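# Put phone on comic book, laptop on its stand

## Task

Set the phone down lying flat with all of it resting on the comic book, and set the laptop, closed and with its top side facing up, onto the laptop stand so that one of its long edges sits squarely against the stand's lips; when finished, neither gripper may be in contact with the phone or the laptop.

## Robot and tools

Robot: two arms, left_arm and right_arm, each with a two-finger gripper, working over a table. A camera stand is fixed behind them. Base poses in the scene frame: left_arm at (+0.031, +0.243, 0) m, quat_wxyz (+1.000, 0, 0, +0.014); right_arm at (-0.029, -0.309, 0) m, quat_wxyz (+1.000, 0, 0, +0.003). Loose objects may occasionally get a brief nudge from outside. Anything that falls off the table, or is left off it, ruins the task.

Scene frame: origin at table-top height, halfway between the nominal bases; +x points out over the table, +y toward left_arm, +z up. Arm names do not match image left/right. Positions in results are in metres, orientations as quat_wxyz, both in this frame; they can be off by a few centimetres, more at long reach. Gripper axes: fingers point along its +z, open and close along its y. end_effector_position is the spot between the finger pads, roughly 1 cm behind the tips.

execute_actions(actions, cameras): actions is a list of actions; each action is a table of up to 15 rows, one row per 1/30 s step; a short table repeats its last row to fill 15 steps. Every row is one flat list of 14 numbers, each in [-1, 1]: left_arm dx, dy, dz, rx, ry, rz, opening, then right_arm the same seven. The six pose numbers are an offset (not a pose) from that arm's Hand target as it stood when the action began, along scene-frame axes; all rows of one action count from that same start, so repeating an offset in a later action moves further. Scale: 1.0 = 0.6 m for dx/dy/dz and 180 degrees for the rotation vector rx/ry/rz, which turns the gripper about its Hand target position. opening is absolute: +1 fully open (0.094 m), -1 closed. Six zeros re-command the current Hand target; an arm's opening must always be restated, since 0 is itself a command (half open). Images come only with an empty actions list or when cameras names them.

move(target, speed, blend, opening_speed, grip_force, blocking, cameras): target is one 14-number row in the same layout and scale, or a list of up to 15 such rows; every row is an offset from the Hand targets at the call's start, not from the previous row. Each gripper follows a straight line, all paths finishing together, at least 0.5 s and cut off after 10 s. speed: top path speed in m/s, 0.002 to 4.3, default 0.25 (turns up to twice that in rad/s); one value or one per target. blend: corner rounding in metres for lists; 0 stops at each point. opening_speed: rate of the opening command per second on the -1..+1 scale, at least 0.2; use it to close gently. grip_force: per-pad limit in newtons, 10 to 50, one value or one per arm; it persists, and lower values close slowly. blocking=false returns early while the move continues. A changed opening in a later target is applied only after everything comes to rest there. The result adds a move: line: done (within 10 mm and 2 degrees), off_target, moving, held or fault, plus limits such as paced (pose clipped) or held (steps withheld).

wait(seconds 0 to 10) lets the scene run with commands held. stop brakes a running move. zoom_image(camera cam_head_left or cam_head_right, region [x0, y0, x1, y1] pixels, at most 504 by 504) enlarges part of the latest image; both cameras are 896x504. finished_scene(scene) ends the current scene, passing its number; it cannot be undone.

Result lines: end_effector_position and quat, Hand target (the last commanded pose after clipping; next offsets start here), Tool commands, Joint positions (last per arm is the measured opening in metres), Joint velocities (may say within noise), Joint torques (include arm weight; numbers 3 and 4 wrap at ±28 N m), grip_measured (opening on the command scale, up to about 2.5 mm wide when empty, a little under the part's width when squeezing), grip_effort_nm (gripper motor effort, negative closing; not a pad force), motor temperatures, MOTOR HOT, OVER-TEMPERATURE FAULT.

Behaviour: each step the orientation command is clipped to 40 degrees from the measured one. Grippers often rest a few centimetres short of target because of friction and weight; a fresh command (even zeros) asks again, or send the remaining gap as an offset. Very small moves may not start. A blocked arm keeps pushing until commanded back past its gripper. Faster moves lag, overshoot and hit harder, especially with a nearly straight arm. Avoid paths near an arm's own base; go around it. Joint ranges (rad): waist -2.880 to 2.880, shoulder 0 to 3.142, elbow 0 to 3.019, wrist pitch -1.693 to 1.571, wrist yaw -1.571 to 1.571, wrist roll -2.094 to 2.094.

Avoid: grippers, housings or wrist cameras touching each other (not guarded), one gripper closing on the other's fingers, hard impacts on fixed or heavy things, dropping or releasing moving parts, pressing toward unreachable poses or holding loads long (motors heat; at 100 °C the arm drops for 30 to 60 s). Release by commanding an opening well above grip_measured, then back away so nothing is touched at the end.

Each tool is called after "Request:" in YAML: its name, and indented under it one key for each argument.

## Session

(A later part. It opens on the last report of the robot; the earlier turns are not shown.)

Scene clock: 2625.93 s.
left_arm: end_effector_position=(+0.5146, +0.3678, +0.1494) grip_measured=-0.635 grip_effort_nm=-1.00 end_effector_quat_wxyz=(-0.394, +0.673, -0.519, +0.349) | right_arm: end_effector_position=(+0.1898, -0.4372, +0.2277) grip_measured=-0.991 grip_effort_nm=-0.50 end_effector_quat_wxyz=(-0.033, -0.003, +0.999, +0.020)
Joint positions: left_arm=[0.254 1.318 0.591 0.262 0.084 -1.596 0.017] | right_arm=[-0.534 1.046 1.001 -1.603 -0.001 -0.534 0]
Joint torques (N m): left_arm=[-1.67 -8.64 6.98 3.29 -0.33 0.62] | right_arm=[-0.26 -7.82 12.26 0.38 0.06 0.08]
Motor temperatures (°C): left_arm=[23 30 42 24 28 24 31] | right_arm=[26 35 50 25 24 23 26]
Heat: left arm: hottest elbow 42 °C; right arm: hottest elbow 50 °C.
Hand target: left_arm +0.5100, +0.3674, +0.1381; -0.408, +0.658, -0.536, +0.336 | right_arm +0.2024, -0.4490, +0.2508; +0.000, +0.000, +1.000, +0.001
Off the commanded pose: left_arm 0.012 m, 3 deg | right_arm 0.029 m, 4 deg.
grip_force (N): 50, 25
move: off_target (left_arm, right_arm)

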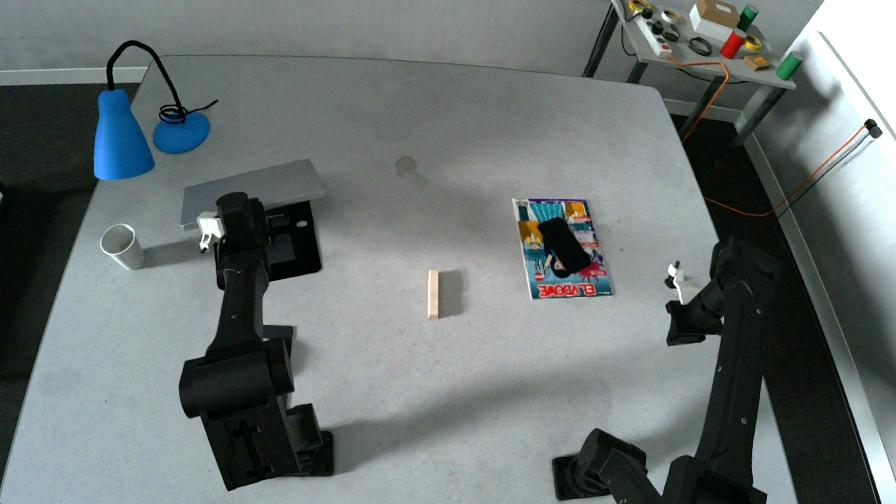

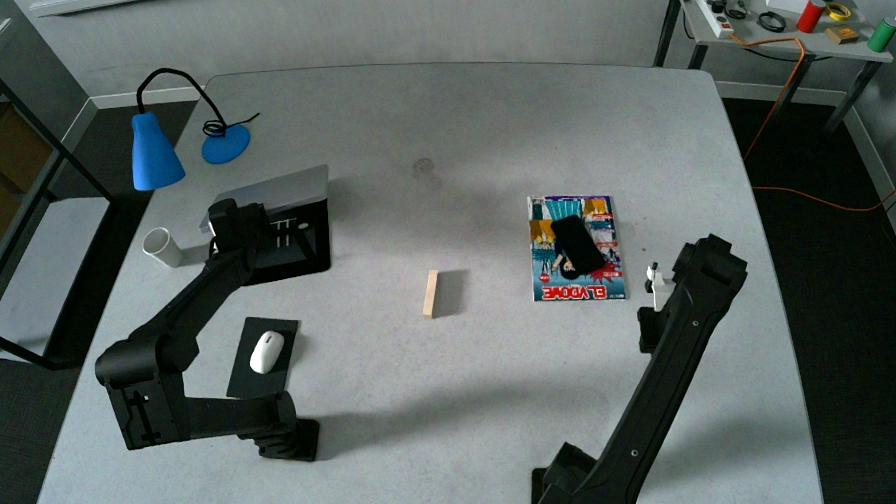

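Request:
move:
  target: [0.0343, 0.0087, 0.08, -0.0138, 0.0538, 0, -1, 0, 0, 0, 0, 0, 0, -1]
  speed: 0.07
  cameras: ["all"]

Request:
zoom_image:
  camera: "cam_head_left"
  region: [180, 130, 340, 240]

Request:
zoom_image:
  camera: "cam_head_right"
  region: [200, 140, 350, 240]

Scene clock: 2654.97 s.
left_arm: end_effector_position=(+0.5144, +0.3684, +0.1429) grip_measured=-0.636 grip_effort_nm=-1.00 end_effector_quat_wxyz=(-0.319, +0.712, -0.559, +0.281) | right_arm: end_effector_position=(+0.1898, -0.4372, +0.2277) grip_measured=-0.991 grip_effort_nm=-0.50 end_effector_quat_wxyz=(-0.033, -0.003, +0.999, +0.020)
Joint positions: left_arm=[0.253 1.316 0.726 -0.105 0.077 -1.564 0.017] | right_arm=[-0.534 1.046 1.001 -1.603 -0.001 -0.534 0]
Joint torques (N m): left_arm=[-2.37 -14.15 15.9 0.46 -0.32 0.32] | right_arm=[-0.38 -7.82 12.27 0.35 0.05 0.09]
Heat: left arm: hottest elbow 40 °C; right arm: hottest elbow 50 °C.
Hand target: left_arm +0.5306, +0.3726, +0.1861; -0.347, +0.692, -0.561, +0.291 | right_arm +0.2024, -0.4490, +0.2508; +0.000, +0.000, +1.000, +0.001
Off the commanded pose: left_arm 0.046 m, 4 deg | right_arm 0.029 m, 4 deg.
grip_force (N): 50, 25
move: off_target (left_arm, right_arm)

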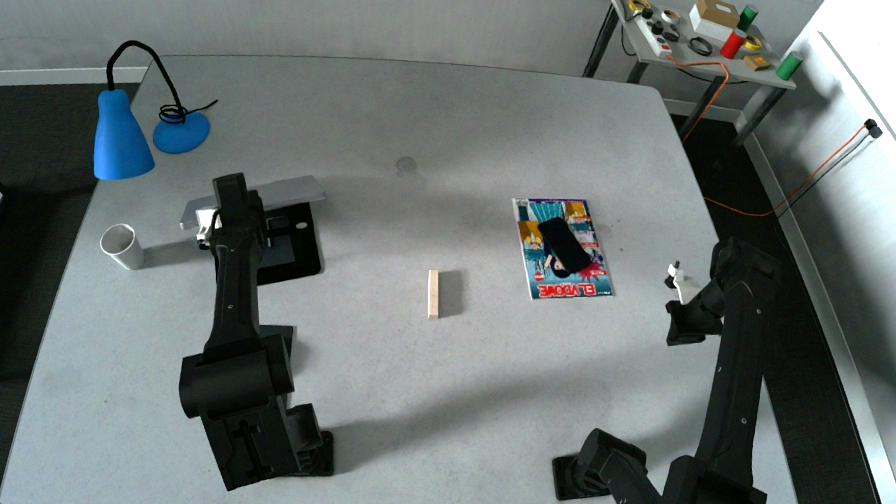

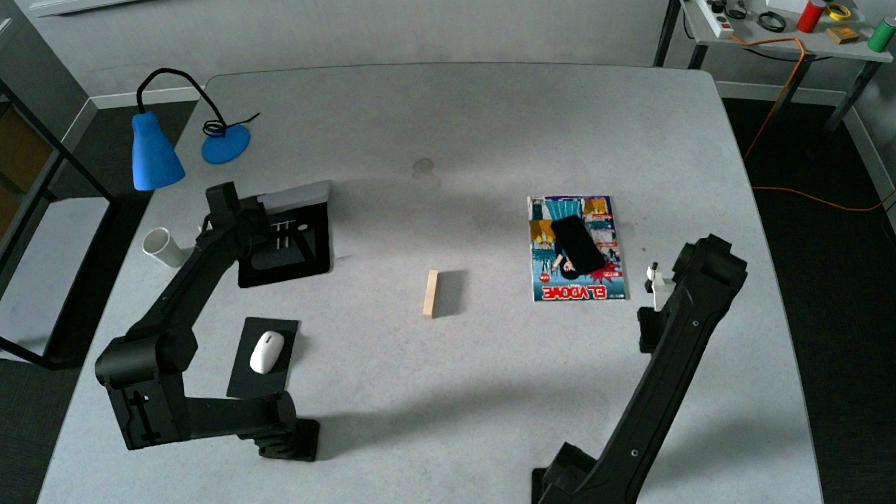

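Scaled by 3.150.

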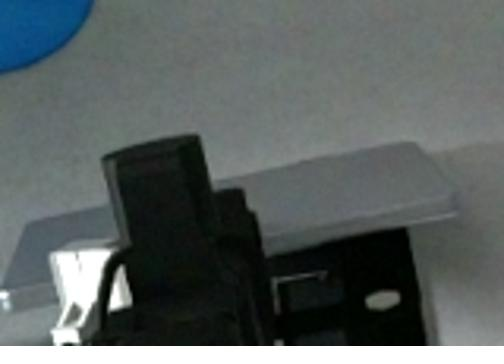

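Scaled by 3.360.

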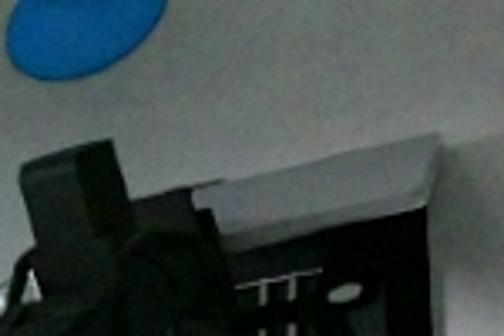

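Request:
zoom_image:
  camera: "cam_head_left"
  region: [250, 150, 340, 220]

Request:
zoom_image:
  camera: "cam_head_right"
  region: [255, 160, 345, 230]

Scaled by 5.600.

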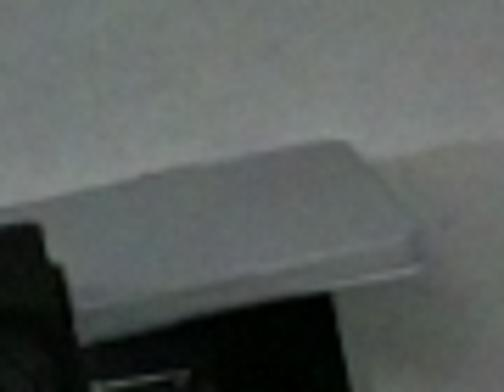

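Scaled by 5.600.

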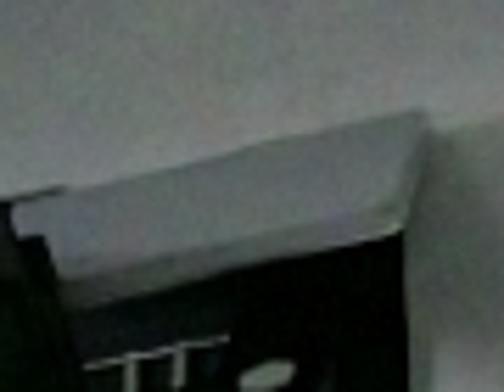

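Request:
move:
  target: [0, 0, 0, 0, 0, 0, -0.42, 0, 0, 0, 0, 0, 0, -1]
  speed: 0.05
  opening_speed: 0.3
  cameras: ["all"]

Request:
zoom_image:
  camera: "cam_head_left"
  region: [180, 130, 340, 240]

Request:
zoom_image:
  camera: "cam_head_right"
  region: [200, 140, 350, 240]

Scene clock: 2680.70 s.
left_arm: end_effector_position=(+0.5064, +0.3668, +0.1336) grip_measured=-0.422 grip_effort_nm=0.09 end_effector_quat_wxyz=(-0.303, +0.718, -0.568, +0.265) | right_arm: end_effector_position=(+0.1898, -0.4372, +0.2277) grip_measured=-0.991 grip_effort_nm=-0.49 end_effector_quat_wxyz=(-0.033, -0.003, +0.999, +0.020)
Joint positions: left_arm=[0.253 1.316 0.726 -0.155 0.073 -1.553 0.027] | right_arm=[-0.534 1.046 1.001 -1.603 -0.001 -0.534 0]
Joint torques (N m): left_arm=[-2.02 -14.56 15.6 1.94 -0.19 0.23] | right_arm=[-0.38 -7.77 12.25 0.36 0.06 0.09]
Heat: left arm: hottest elbow 42 °C; right arm: hottest elbow 51 °C.
Hand target: left_arm +0.5306, +0.3726, +0.1861; -0.347, +0.693, -0.561, +0.291 | right_arm +0.2024, -0.4490, +0.2508; +0.000, +0.000, +1.000, +0.001
Off the commanded pose: left_arm 0.058 m, 7 deg | right_arm 0.029 m, 4 deg.
grip_force (N): 50, 25
move: off_target (left_arm, right_arm)

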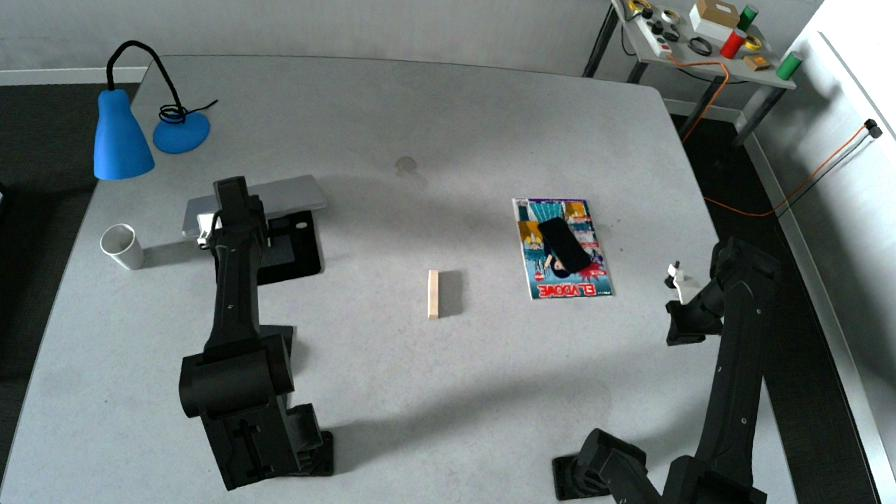

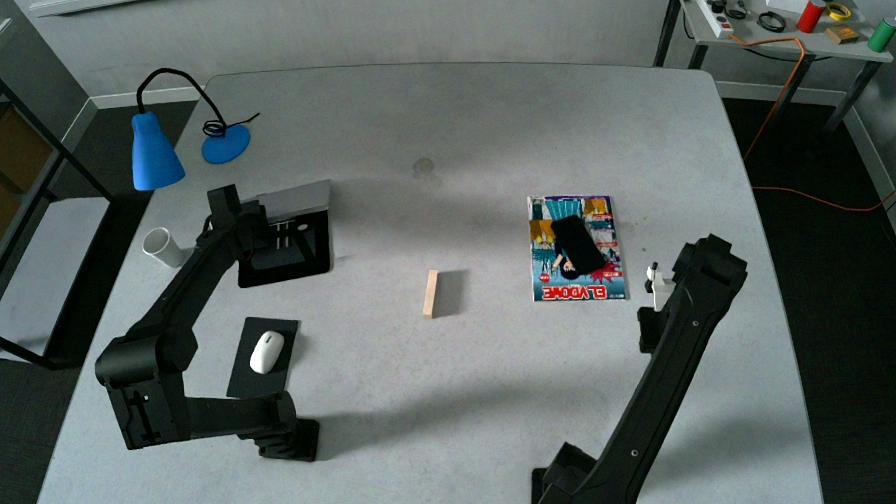

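Scaled by 3.150.

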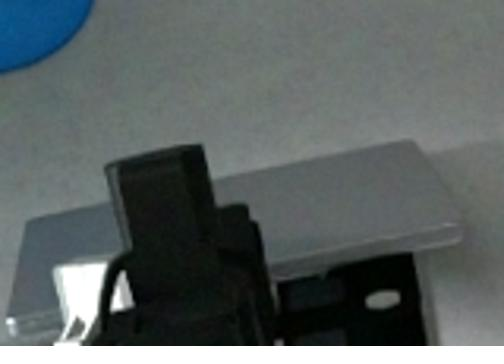

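Scaled by 3.360.

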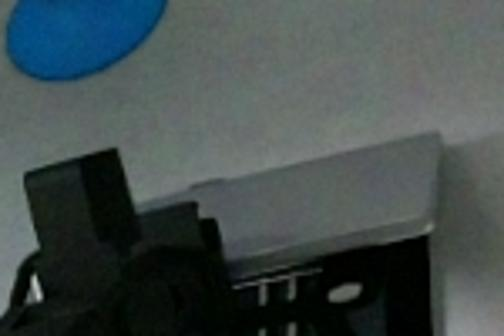

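Request:
move:
  target: [-0.0242, -0.0062, -0.008, 0, 0, 0, -0.42, 0, 0, 0, 0, 0, 0, -1]
  speed: 0.05
  cameras: ["all"]

Request:
zoom_image:
  camera: "cam_head_left"
  region: [180, 130, 340, 240]

Request:
zoom_image:
  camera: "cam_head_right"
  region: [200, 140, 350, 240]

Scene clock: 2696.80 s.
left_arm: end_effector_position=(+0.5063, +0.3668, +0.1393) grip_measured=-0.421 grip_effort_nm=0.09 end_effector_quat_wxyz=(-0.308, +0.715, -0.567, +0.268) | right_arm: end_effector_position=(+0.1898, -0.4372, +0.2277) grip_measured=-0.991 grip_effort_nm=-0.49 end_effector_quat_wxyz=(-0.033, -0.003, +0.999, +0.020)
Joint positions: left_arm=[0.253 1.304 0.726 -0.155 0.073 -1.551 0.027] | right_arm=[-0.534 1.046 1.001 -1.603 -0.001 -0.534 0]
Joint torques (N m): left_arm=[-1.85 -15.44 12.01 2.47 -0.16 0.23] | right_arm=[-0.32 -7.88 12.23 0.35 0.06 0.09]
Heat: left arm: hottest elbow 43 °C; right arm: hottest elbow 51 °C.
Hand target: left_arm +0.5161, +0.3689, +0.1812; -0.347, +0.693, -0.561, +0.291 | right_arm +0.2024, -0.4490, +0.2508; +0.000, +0.000, +1.000, +0.001
Off the commanded pose: left_arm 0.043 m, 6 deg | right_arm 0.029 m, 4 deg.
grip_force (N): 50, 25
move: off_target (left_arm, right_arm)

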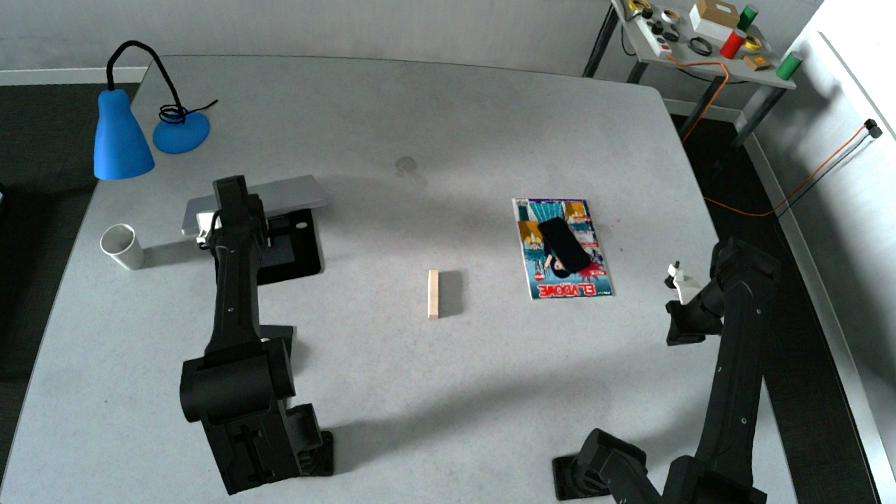

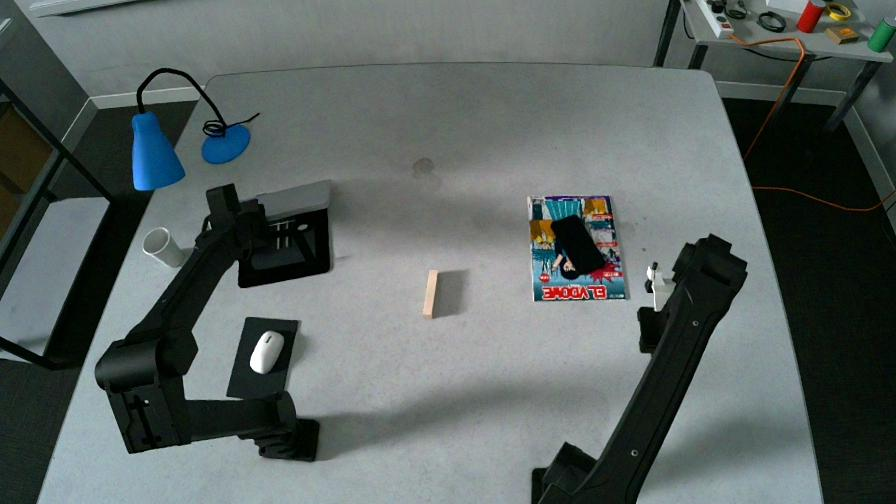

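Scaled by 3.150.

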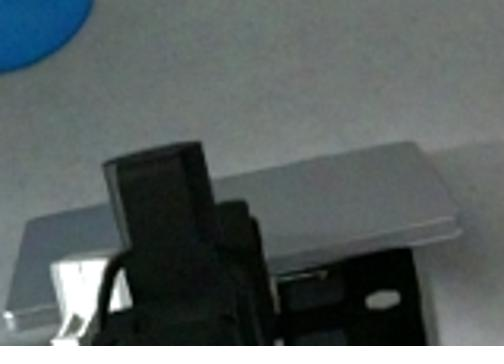

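Scaled by 3.360.

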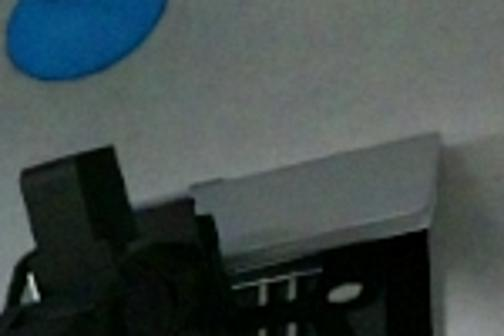

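Request:
move:
  target: [-0.0484, -0.0124, -0.0333, 0, 0, 0, -0.42, 0, 0, 0, 0, 0, 0, -1]
  speed: 0.05
  cameras: ["all"]

Request:
zoom_image:
  camera: "cam_head_left"
  region: [180, 130, 340, 240]

Request:
zoom_image:
  camera: "cam_head_right"
  region: [200, 140, 350, 240]

Scene clock: 2702.20 s.
left_arm: end_effector_position=(+0.4855, +0.3609, +0.1436) grip_measured=-0.421 grip_effort_nm=0.09 end_effector_quat_wxyz=(-0.326, +0.704, -0.567, +0.277) | right_arm: end_effector_position=(+0.1898, -0.4372, +0.2277) grip_measured=-0.991 grip_effort_nm=-0.50 end_effector_quat_wxyz=(-0.033, -0.003, +0.999, +0.020)
Joint positions: left_arm=[0.253 1.229 0.65 -0.11 0.072 -1.537 0.027] | right_arm=[-0.534 1.046 1.001 -1.603 -0.001 -0.534 0]
Joint torques (N m): left_arm=[-1.26 -12.51 9.63 2.81 0.01 0.12] | right_arm=[-0.38 -7.82 12.26 0.35 0.06 0.08]
Heat: left arm: hottest elbow 43 °C; right arm: hottest elbow 51 °C.
Hand target: left_arm +0.4870, +0.3615, +0.1612; -0.347, +0.693, -0.561, +0.291 | right_arm +0.2024, -0.4490, +0.2508; +0.000, +0.000, +1.000, +0.001
Off the commanded pose: left_arm 0.018 m, 3 deg | right_arm 0.029 m, 4 deg.
grip_force (N): 50, 25
move: off_target (left_arm, right_arm)

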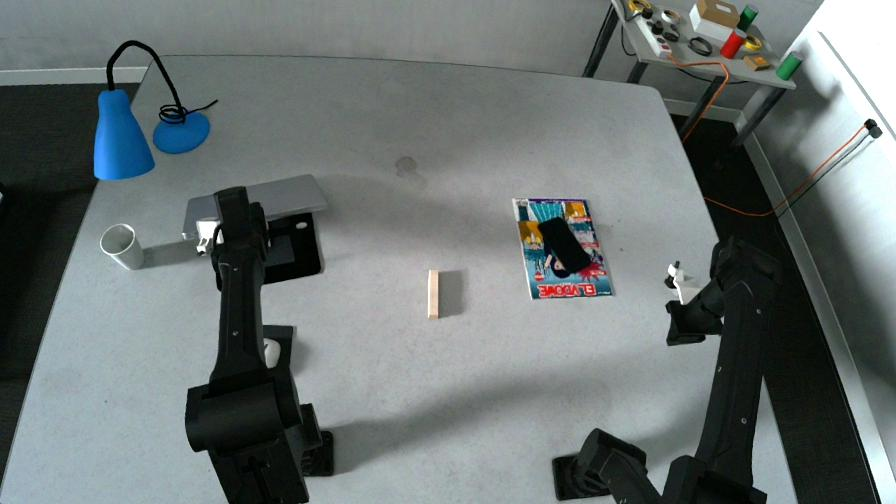

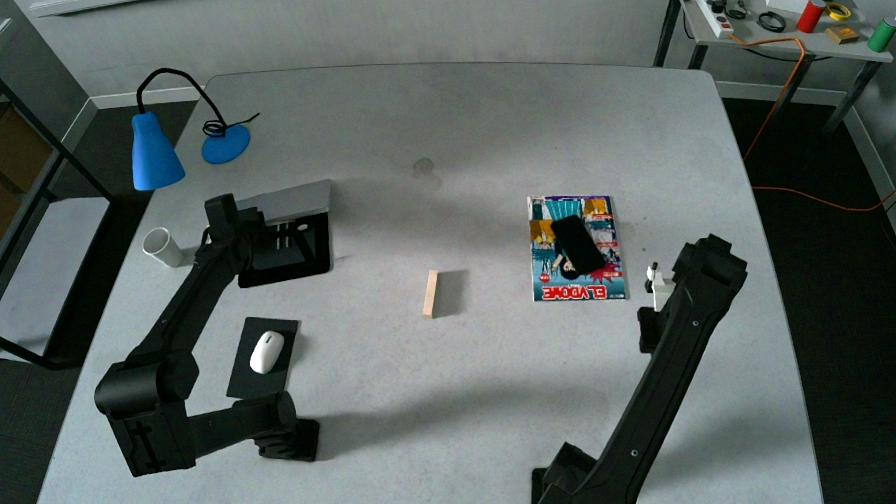

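Scaled by 3.150.

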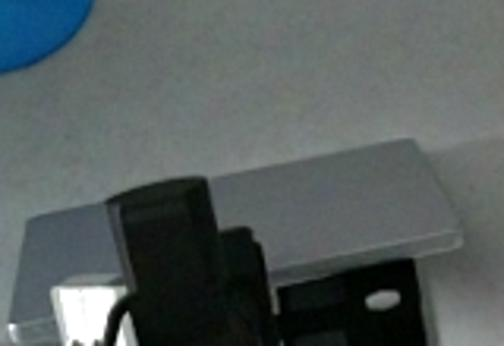

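Scaled by 3.360.

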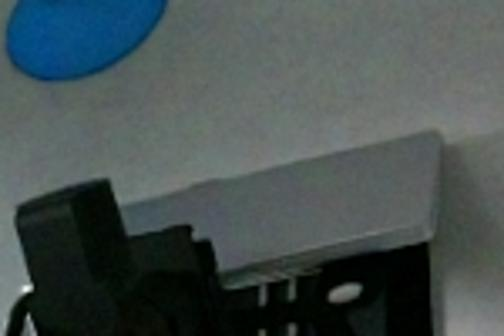

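Request:
zoom_image:
  camera: "cam_head_left"
  region: [225, 180, 315, 260]

Request:
zoom_image:
  camera: "cam_head_right"
  region: [220, 180, 320, 280]

Scaled by 5.600.

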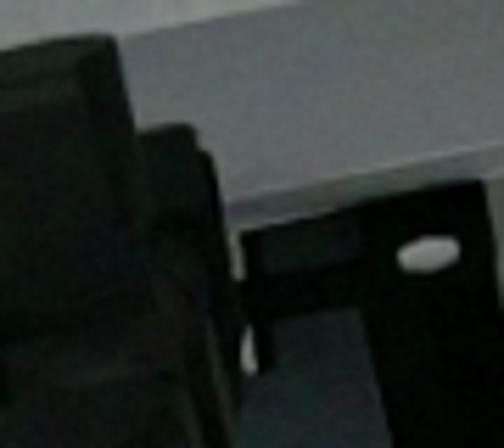

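Scaled by 5.040.

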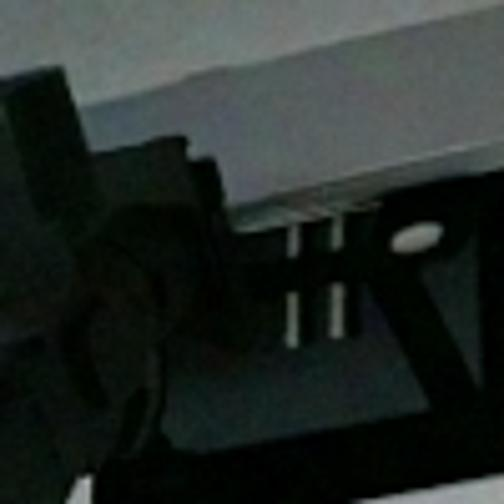

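Request:
move:
  target: [-0.005, -0.0013, -0.04, 0, 0, 0, -0.42, 0, 0, 0, 0, 0, 0, -1]
  speed: 0.05
  cameras: ["all"]

Request:
zoom_image:
  camera: "cam_head_left"
  region: [180, 130, 340, 240]

Scene clock: 2725.70 s.
left_arm: end_effector_position=(+0.4868, +0.3613, +0.1450) grip_measured=-0.421 grip_effort_nm=0.10 end_effector_quat_wxyz=(-0.347, +0.693, -0.560, +0.292) | right_arm: end_effector_position=(+0.1898, -0.4372, +0.2277) grip_measured=-0.991 grip_effort_nm=-0.50 end_effector_quat_wxyz=(-0.033, -0.003, +0.999, +0.020)
Joint positions: left_arm=[0.253 1.227 0.617 -0.022 0.072 -1.537 0.027] | right_arm=[-0.534 1.046 1.001 -1.603 -0.001 -0.534 0]
Joint torques (N m): left_arm=[-1.73 -9.11 8.28 2.5 -0.02 0.05] | right_arm=[-0.32 -7.82 12.23 0.36 0.05 0.08]
Heat: left arm: hottest elbow 42 °C; right arm: hottest elbow 51 °C.
Hand target: left_arm +0.4840, +0.3607, +0.1371; -0.347, +0.693, -0.561, +0.291 | right_arm +0.2024, -0.4490, +0.2508; +0.000, +0.000, +1.000, +0.001
Off the commanded pose: left_arm 0.008 m, 0 deg | right_arm 0.029 m, 4 deg.
grip_force (N): 50, 25
move: off_target (right_arm)

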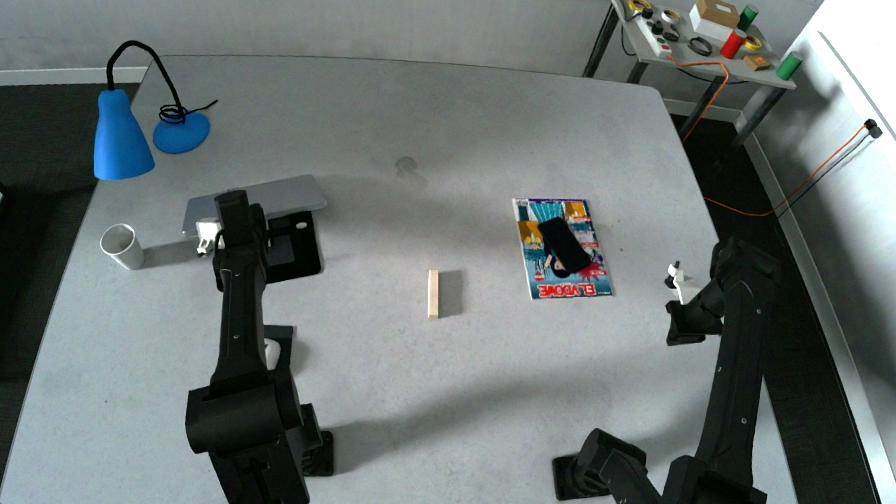

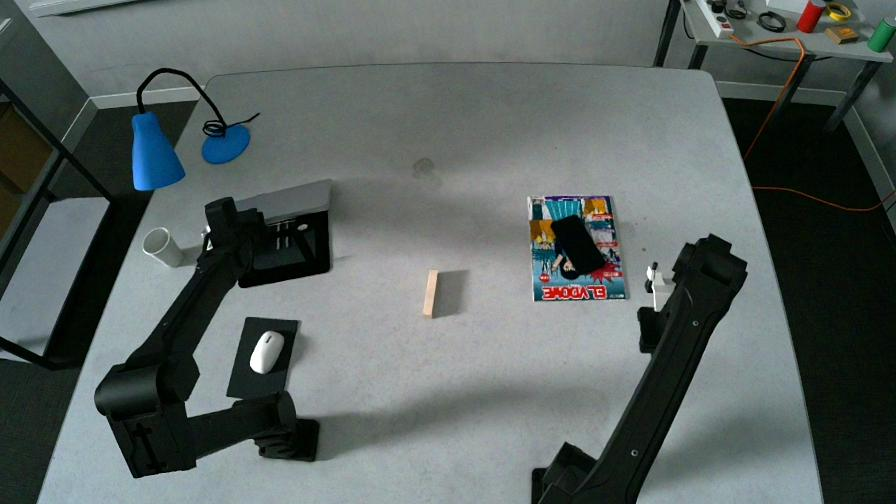

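Scaled by 3.150.

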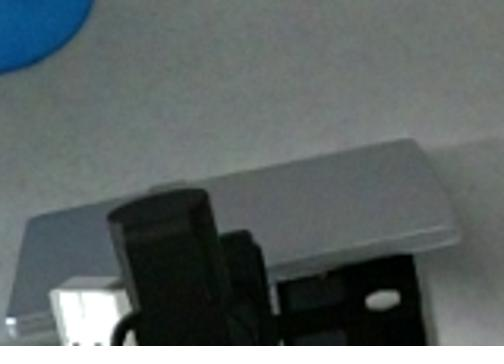

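Request:
move:
  target: [-0.0242, -0.0062, 0.006, 0, 0, 0, -0.42, 0, 0, 0, 0, 0, 0, -1]
  speed: 0.04
  cameras: ["all"]

Request:
zoom_image:
  camera: "cam_head_left"
  region: [180, 130, 340, 240]

Scene clock: 2733.00 s.
left_arm: end_effector_position=(+0.4793, +0.3591, +0.1474) grip_measured=-0.421 grip_effort_nm=0.10 end_effector_quat_wxyz=(-0.351, +0.691, -0.559, +0.294) | right_arm: end_effector_position=(+0.1898, -0.4372, +0.2277) grip_measured=-0.991 grip_effort_nm=-0.50 end_effector_quat_wxyz=(-0.033, -0.003, +0.999, +0.020)
Joint positions: left_arm=[0.253 1.198 0.595 -0.018 0.072 -1.537 0.027] | right_arm=[-0.534 1.046 1.001 -1.603 -0.001 -0.534 0]
Joint torques (N m): left_arm=[-1.14 -10.34 7.86 1.55 0.05 0.14] | right_arm=[-0.38 -7.88 12.25 0.34 0.05 0.08]
Heat: left arm: hottest elbow 41 °C; right arm: hottest elbow 51 °C.
Hand target: left_arm +0.4694, +0.3570, +0.1407; -0.347, +0.693, -0.561, +0.291 | right_arm +0.2024, -0.4490, +0.2508; +0.000, +0.000, +1.000, +0.001
Off the commanded pose: left_arm 0.012 m, 1 deg | right_arm 0.029 m, 4 deg.
grip_force (N): 50, 25
move: off_target (left_arm, right_arm)

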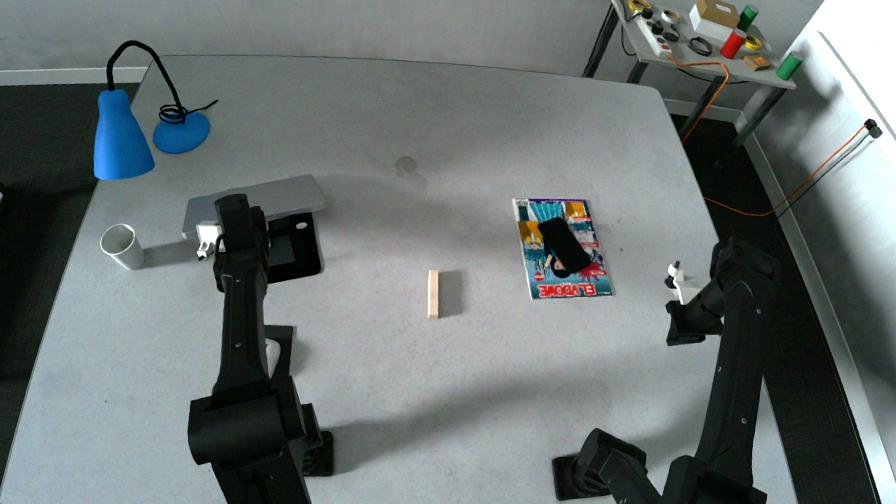

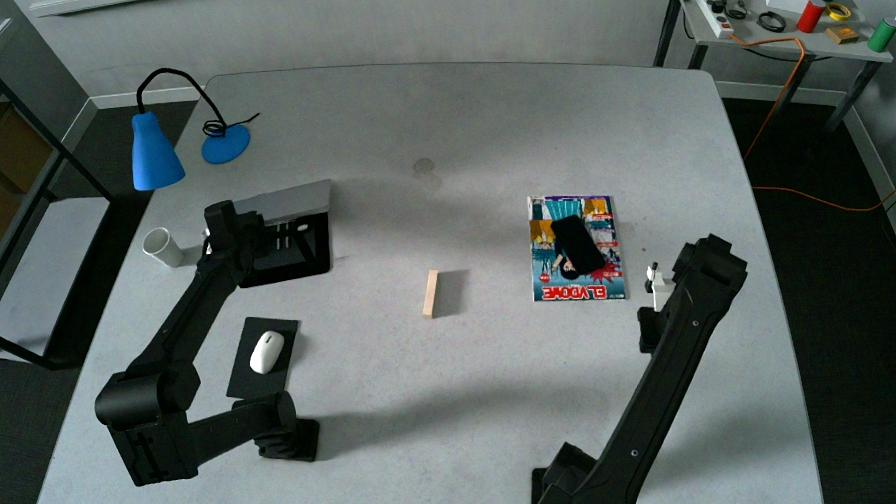

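Scaled by 3.150.

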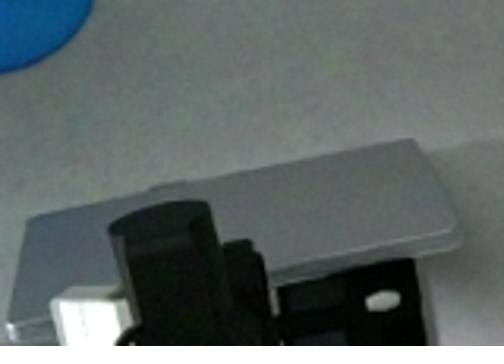

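Request:
move:
  target: [-0.0242, -0.0062, 0.008, 0, 0, 0, -0.42, 0, 0, 0, 0, 0, 0, -1]
  speed: 0.04
  cameras: ["all"]

Request:
zoom_image:
  camera: "cam_head_left"
  region: [180, 130, 340, 240]

Scene clock: 2737.70 s.
left_arm: end_effector_position=(+0.4641, +0.3545, +0.1534) grip_measured=-0.421 grip_effort_nm=0.10 end_effector_quat_wxyz=(-0.355, +0.689, -0.558, +0.298) | right_arm: end_effector_position=(+0.1898, -0.4372, +0.2277) grip_measured=-0.991 grip_effort_nm=-0.50 end_effector_quat_wxyz=(-0.033, -0.003, +0.999, +0.020)
Joint positions: left_arm=[0.253 1.135 0.561 -0.035 0.073 -1.537 0.027] | right_arm=[-0.534 1.046 1.001 -1.603 -0.001 -0.534 0]
Joint torques (N m): left_arm=[-1.14 -9.58 8.65 1.01 0.06 0.13] | right_arm=[-0.32 -7.82 12.26 0.36 0.06 0.09]
Heat: left arm: hottest elbow 41 °C; right arm: hottest elbow 51 °C.
Hand target: left_arm +0.4550, +0.3532, +0.1456; -0.347, +0.693, -0.561, +0.291 | right_arm +0.2024, -0.4490, +0.2508; +0.000, +0.000, +1.000, +0.001
Off the commanded pose: left_arm 0.012 m, 1 deg | right_arm 0.029 m, 4 deg.
grip_force (N): 50, 25
move: off_target (left_arm, right_arm)

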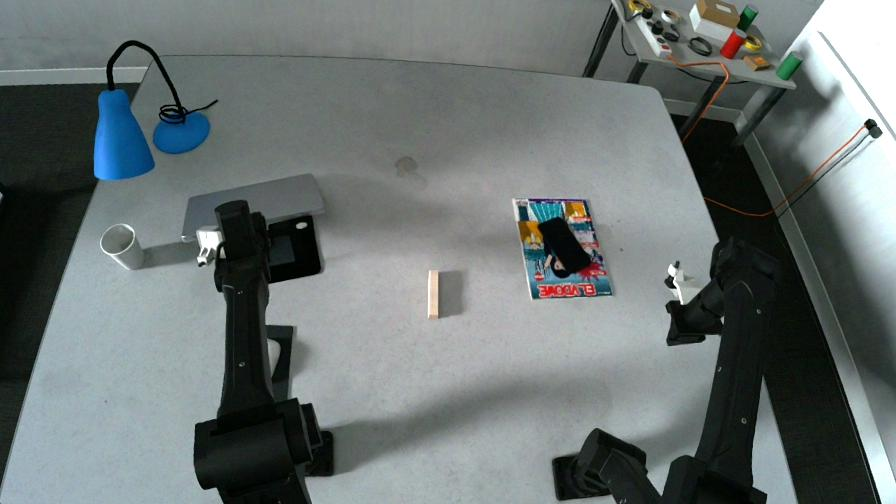

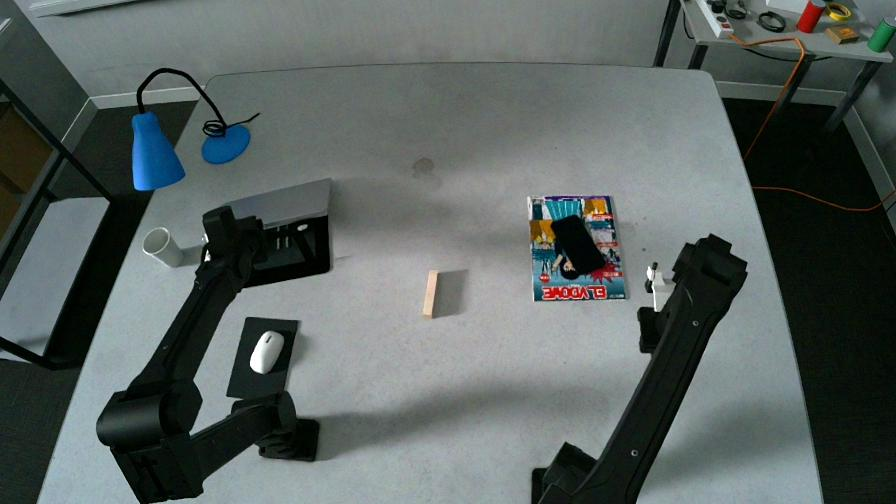

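Scaled by 3.150.

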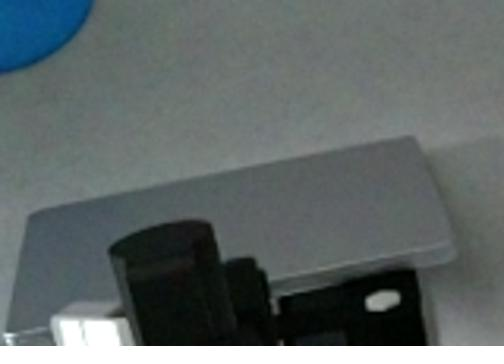

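Request:
move:
  target: [-0.0162, -0.0042, 0.004, 0, 0, 0, -0.42, 0, 0, 0, 0, 0, 0, -1]
  speed: 0.04
  cameras: ["all"]

Request:
zoom_image:
  camera: "cam_head_left"
  region: [180, 130, 340, 240]

Scene clock: 2745.13 s.
left_arm: end_effector_position=(+0.4547, +0.3517, +0.1570) grip_measured=-0.421 grip_effort_nm=0.09 end_effector_quat_wxyz=(-0.356, +0.688, -0.557, +0.299) | right_arm: end_effector_position=(+0.1898, -0.4372, +0.2277) grip_measured=-0.991 grip_effort_nm=-0.49 end_effector_quat_wxyz=(-0.033, -0.003, +0.999, +0.020)
Joint positions: left_arm=[0.253 1.095 0.544 -0.055 0.074 -1.537 0.027] | right_arm=[-0.534 1.046 1.001 -1.603 -0.001 -0.534 0]
Joint torques (N m): left_arm=[-1.61 -8.47 8.8 1.17 0.07 0.15] | right_arm=[-0.44 -7.77 12.27 0.34 0.06 0.08]
Heat: left arm: hottest elbow 41 °C; right arm: hottest elbow 51 °C.
Hand target: left_arm +0.4453, +0.3508, +0.1480; -0.347, +0.693, -0.561, +0.291 | right_arm +0.2024, -0.4490, +0.2508; +0.000, +0.000, +1.000, +0.001
Off the commanded pose: left_arm 0.013 m, 1 deg | right_arm 0.029 m, 4 deg.
grip_force (N): 50, 25
move: off_target (left_arm, right_arm)

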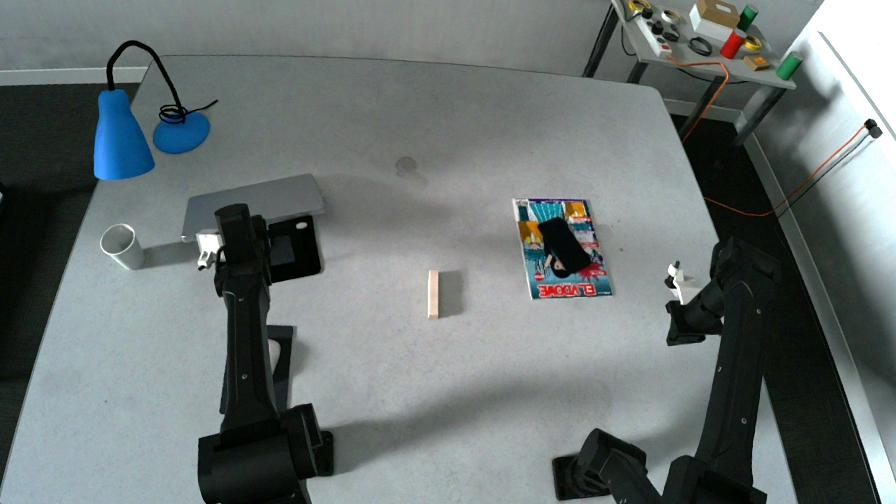

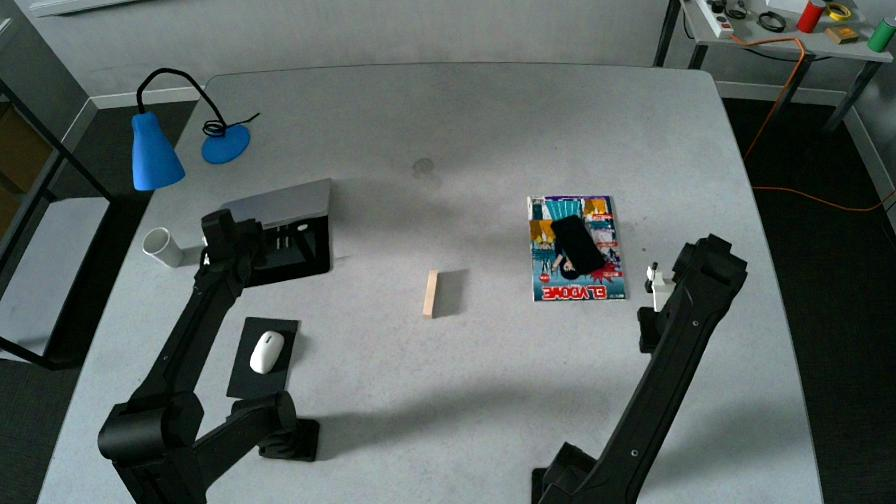

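Scaled by 3.150.

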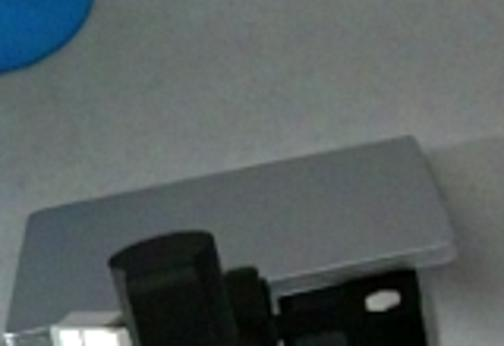

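Request:
zoom_image:
  camera: "cam_head_left"
  region: [180, 160, 330, 250]

Request:
zoom_image:
  camera: "cam_head_right"
  region: [220, 170, 340, 260]

Scaled by 3.360.

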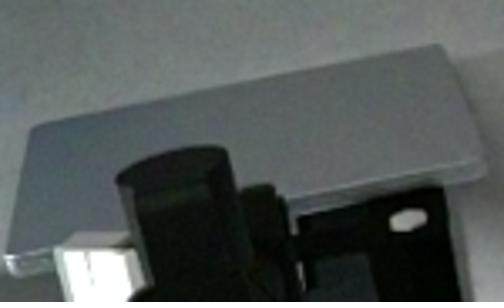

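Scaled by 4.200.

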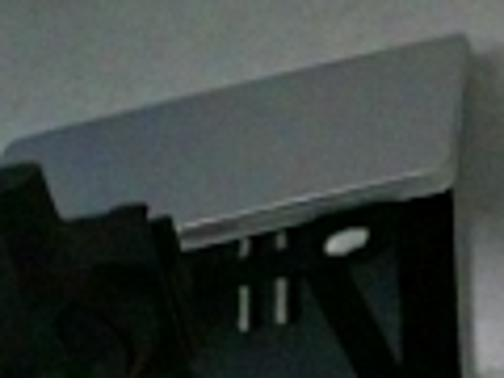

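Request:
move:
  target: [-0.0242, -0.0062, 0.004, 0, 0, 0, -0.42, 0, 0, 0, 0, 0, 0, -1]
  speed: 0.03
  cameras: ["all"]

Request:
zoom_image:
  camera: "cam_head_left"
  region: [180, 160, 330, 250]

Request:
zoom_image:
  camera: "cam_head_right"
  region: [220, 170, 340, 260]

Scene clock: 2791.07 s.
left_arm: end_effector_position=(+0.4415, +0.3476, +0.1628) grip_measured=-0.421 grip_effort_nm=0.09 end_effector_quat_wxyz=(-0.358, +0.686, -0.556, +0.301) | right_arm: end_effector_position=(+0.1898, -0.4372, +0.2277) grip_measured=-0.991 grip_effort_nm=-0.49 end_effector_quat_wxyz=(-0.033, -0.003, +0.999, +0.020)
Joint positions: left_arm=[0.253 1.035 0.519 -0.082 0.075 -1.537 0.027] | right_arm=[-0.534 1.046 1.001 -1.603 -0.001 -0.534 0]
Joint torques (N m): left_arm=[-1.14 -7.06 8.7 0.92 0.09 0.15] | right_arm=[-0.44 -7.82 12.25 0.36 0.06 0.09]
Heat: left arm: hottest elbow 40 °C; right arm: hottest elbow 52 °C.
Hand target: left_arm +0.4308, +0.3470, +0.1505; -0.347, +0.693, -0.561, +0.291 | right_arm +0.2024, -0.4490, +0.2508; +0.000, +0.000, +1.000, +0.001
Off the commanded pose: left_arm 0.016 m, 2 deg | right_arm 0.029 m, 4 deg.
grip_force (N): 50, 25
move: off_target (left_arm, right_arm)

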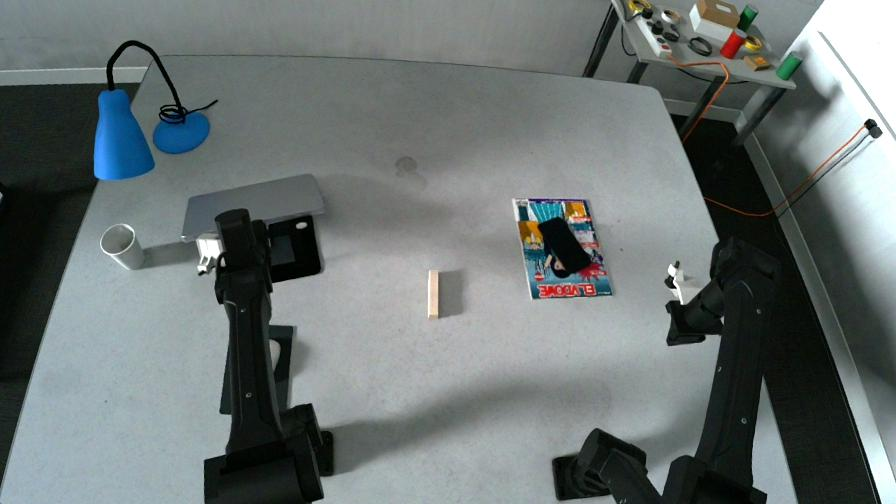

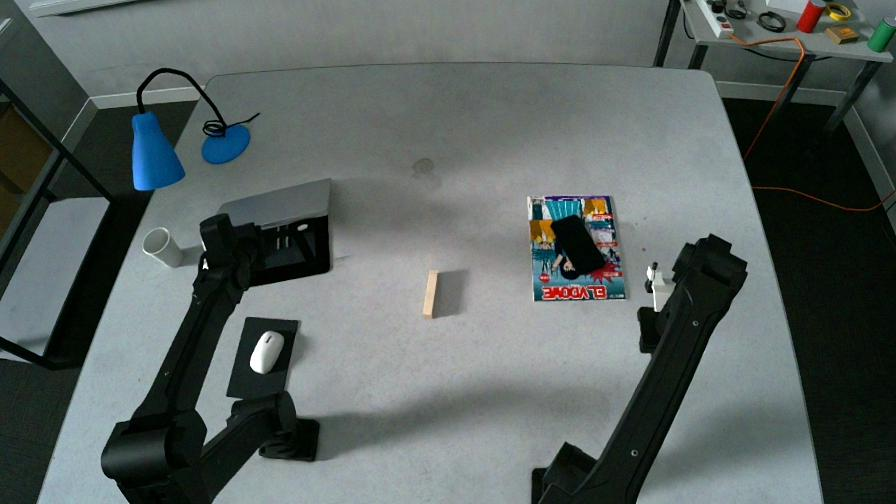

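Scaled by 3.360.

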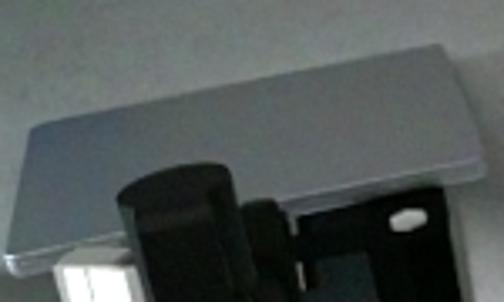

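Scaled by 4.200.

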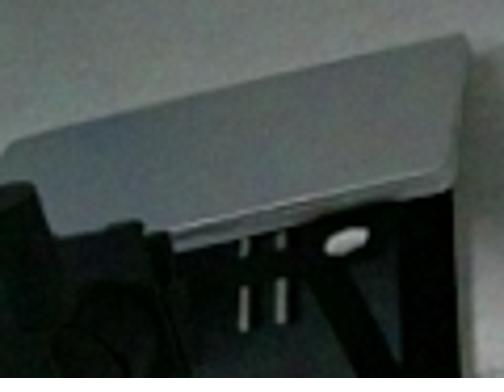

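Request:
move:
  target:
    - [-0.09, -0.0231, 0.08, 0, 0, 0, -0.42, 0, 0, 0, 0, 0, 0, -1]
    - [-0.13, -0.0334, 0.2, 0, 0, 0, -0.42, 0, 0, 0, 0, 0, 0, -1]
  speed: [0.08, 0.15]
  blend: [0.02, 0]
  cameras: ["all"]

Request:
zoom_image:
  camera: "cam_head_left"
  region: [180, 160, 330, 250]

Request:
zoom_image:
  camera: "cam_head_right"
  region: [210, 170, 340, 290]

Scene clock: 2801.77 s.
left_arm: end_effector_position=(+0.3429, +0.3191, +0.2278) grip_measured=-0.421 grip_effort_nm=0.10 end_effector_quat_wxyz=(-0.320, +0.704, -0.571, +0.277) | right_arm: end_effector_position=(+0.1898, -0.4372, +0.2277) grip_measured=-0.991 grip_effort_nm=-0.50 end_effector_quat_wxyz=(-0.033, -0.003, +0.999, +0.020)
Joint positions: left_arm=[0.259 0.61 0.569 -0.66 0.086 -1.53 0.027] | right_arm=[-0.534 1.046 1.001 -1.603 -0.001 -0.534 0]
Joint torques (N m): left_arm=[-0.62 -3.02 18.7 1.11 0.06 0.18] | right_arm=[-0.44 -7.82 12.26 0.35 0.05 0.08]
Heat: left arm: hottest elbow 39 °C; right arm: hottest elbow 52 °C.
Hand target: left_arm +0.3527, +0.3269, +0.2704; -0.347, +0.693, -0.561, +0.291 | right_arm +0.2024, -0.4490, +0.2508; +0.000, +0.000, +1.000, +0.001
Off the commanded pose: left_arm 0.045 m, 4 deg | right_arm 0.029 m, 4 deg.
grip_force (N): 50, 25
move: off_target (left_arm, right_arm)

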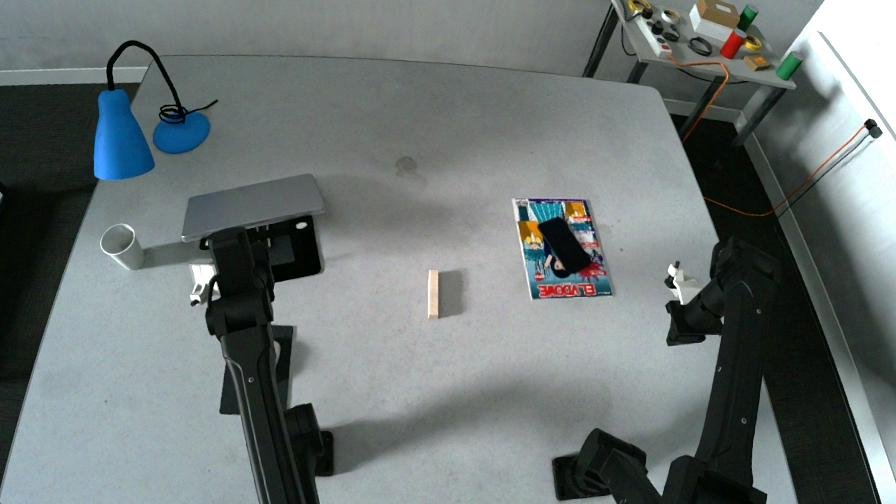

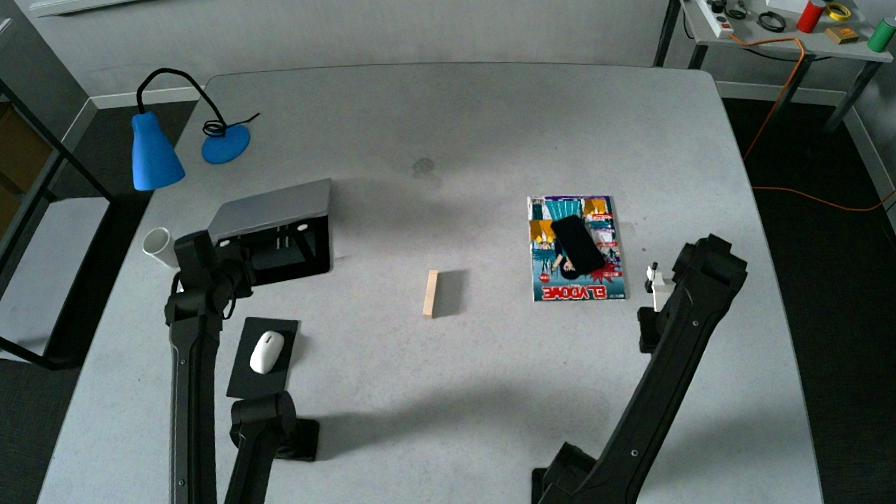

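Scaled by 3.360.

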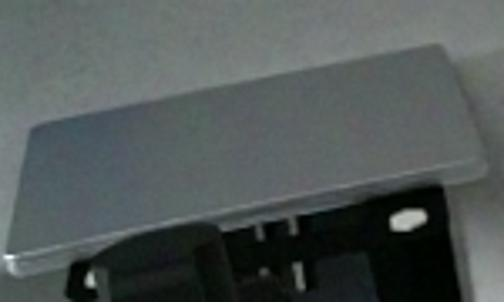

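Scaled by 3.877.

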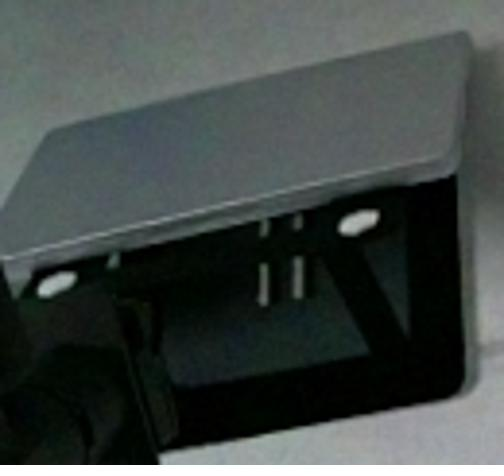

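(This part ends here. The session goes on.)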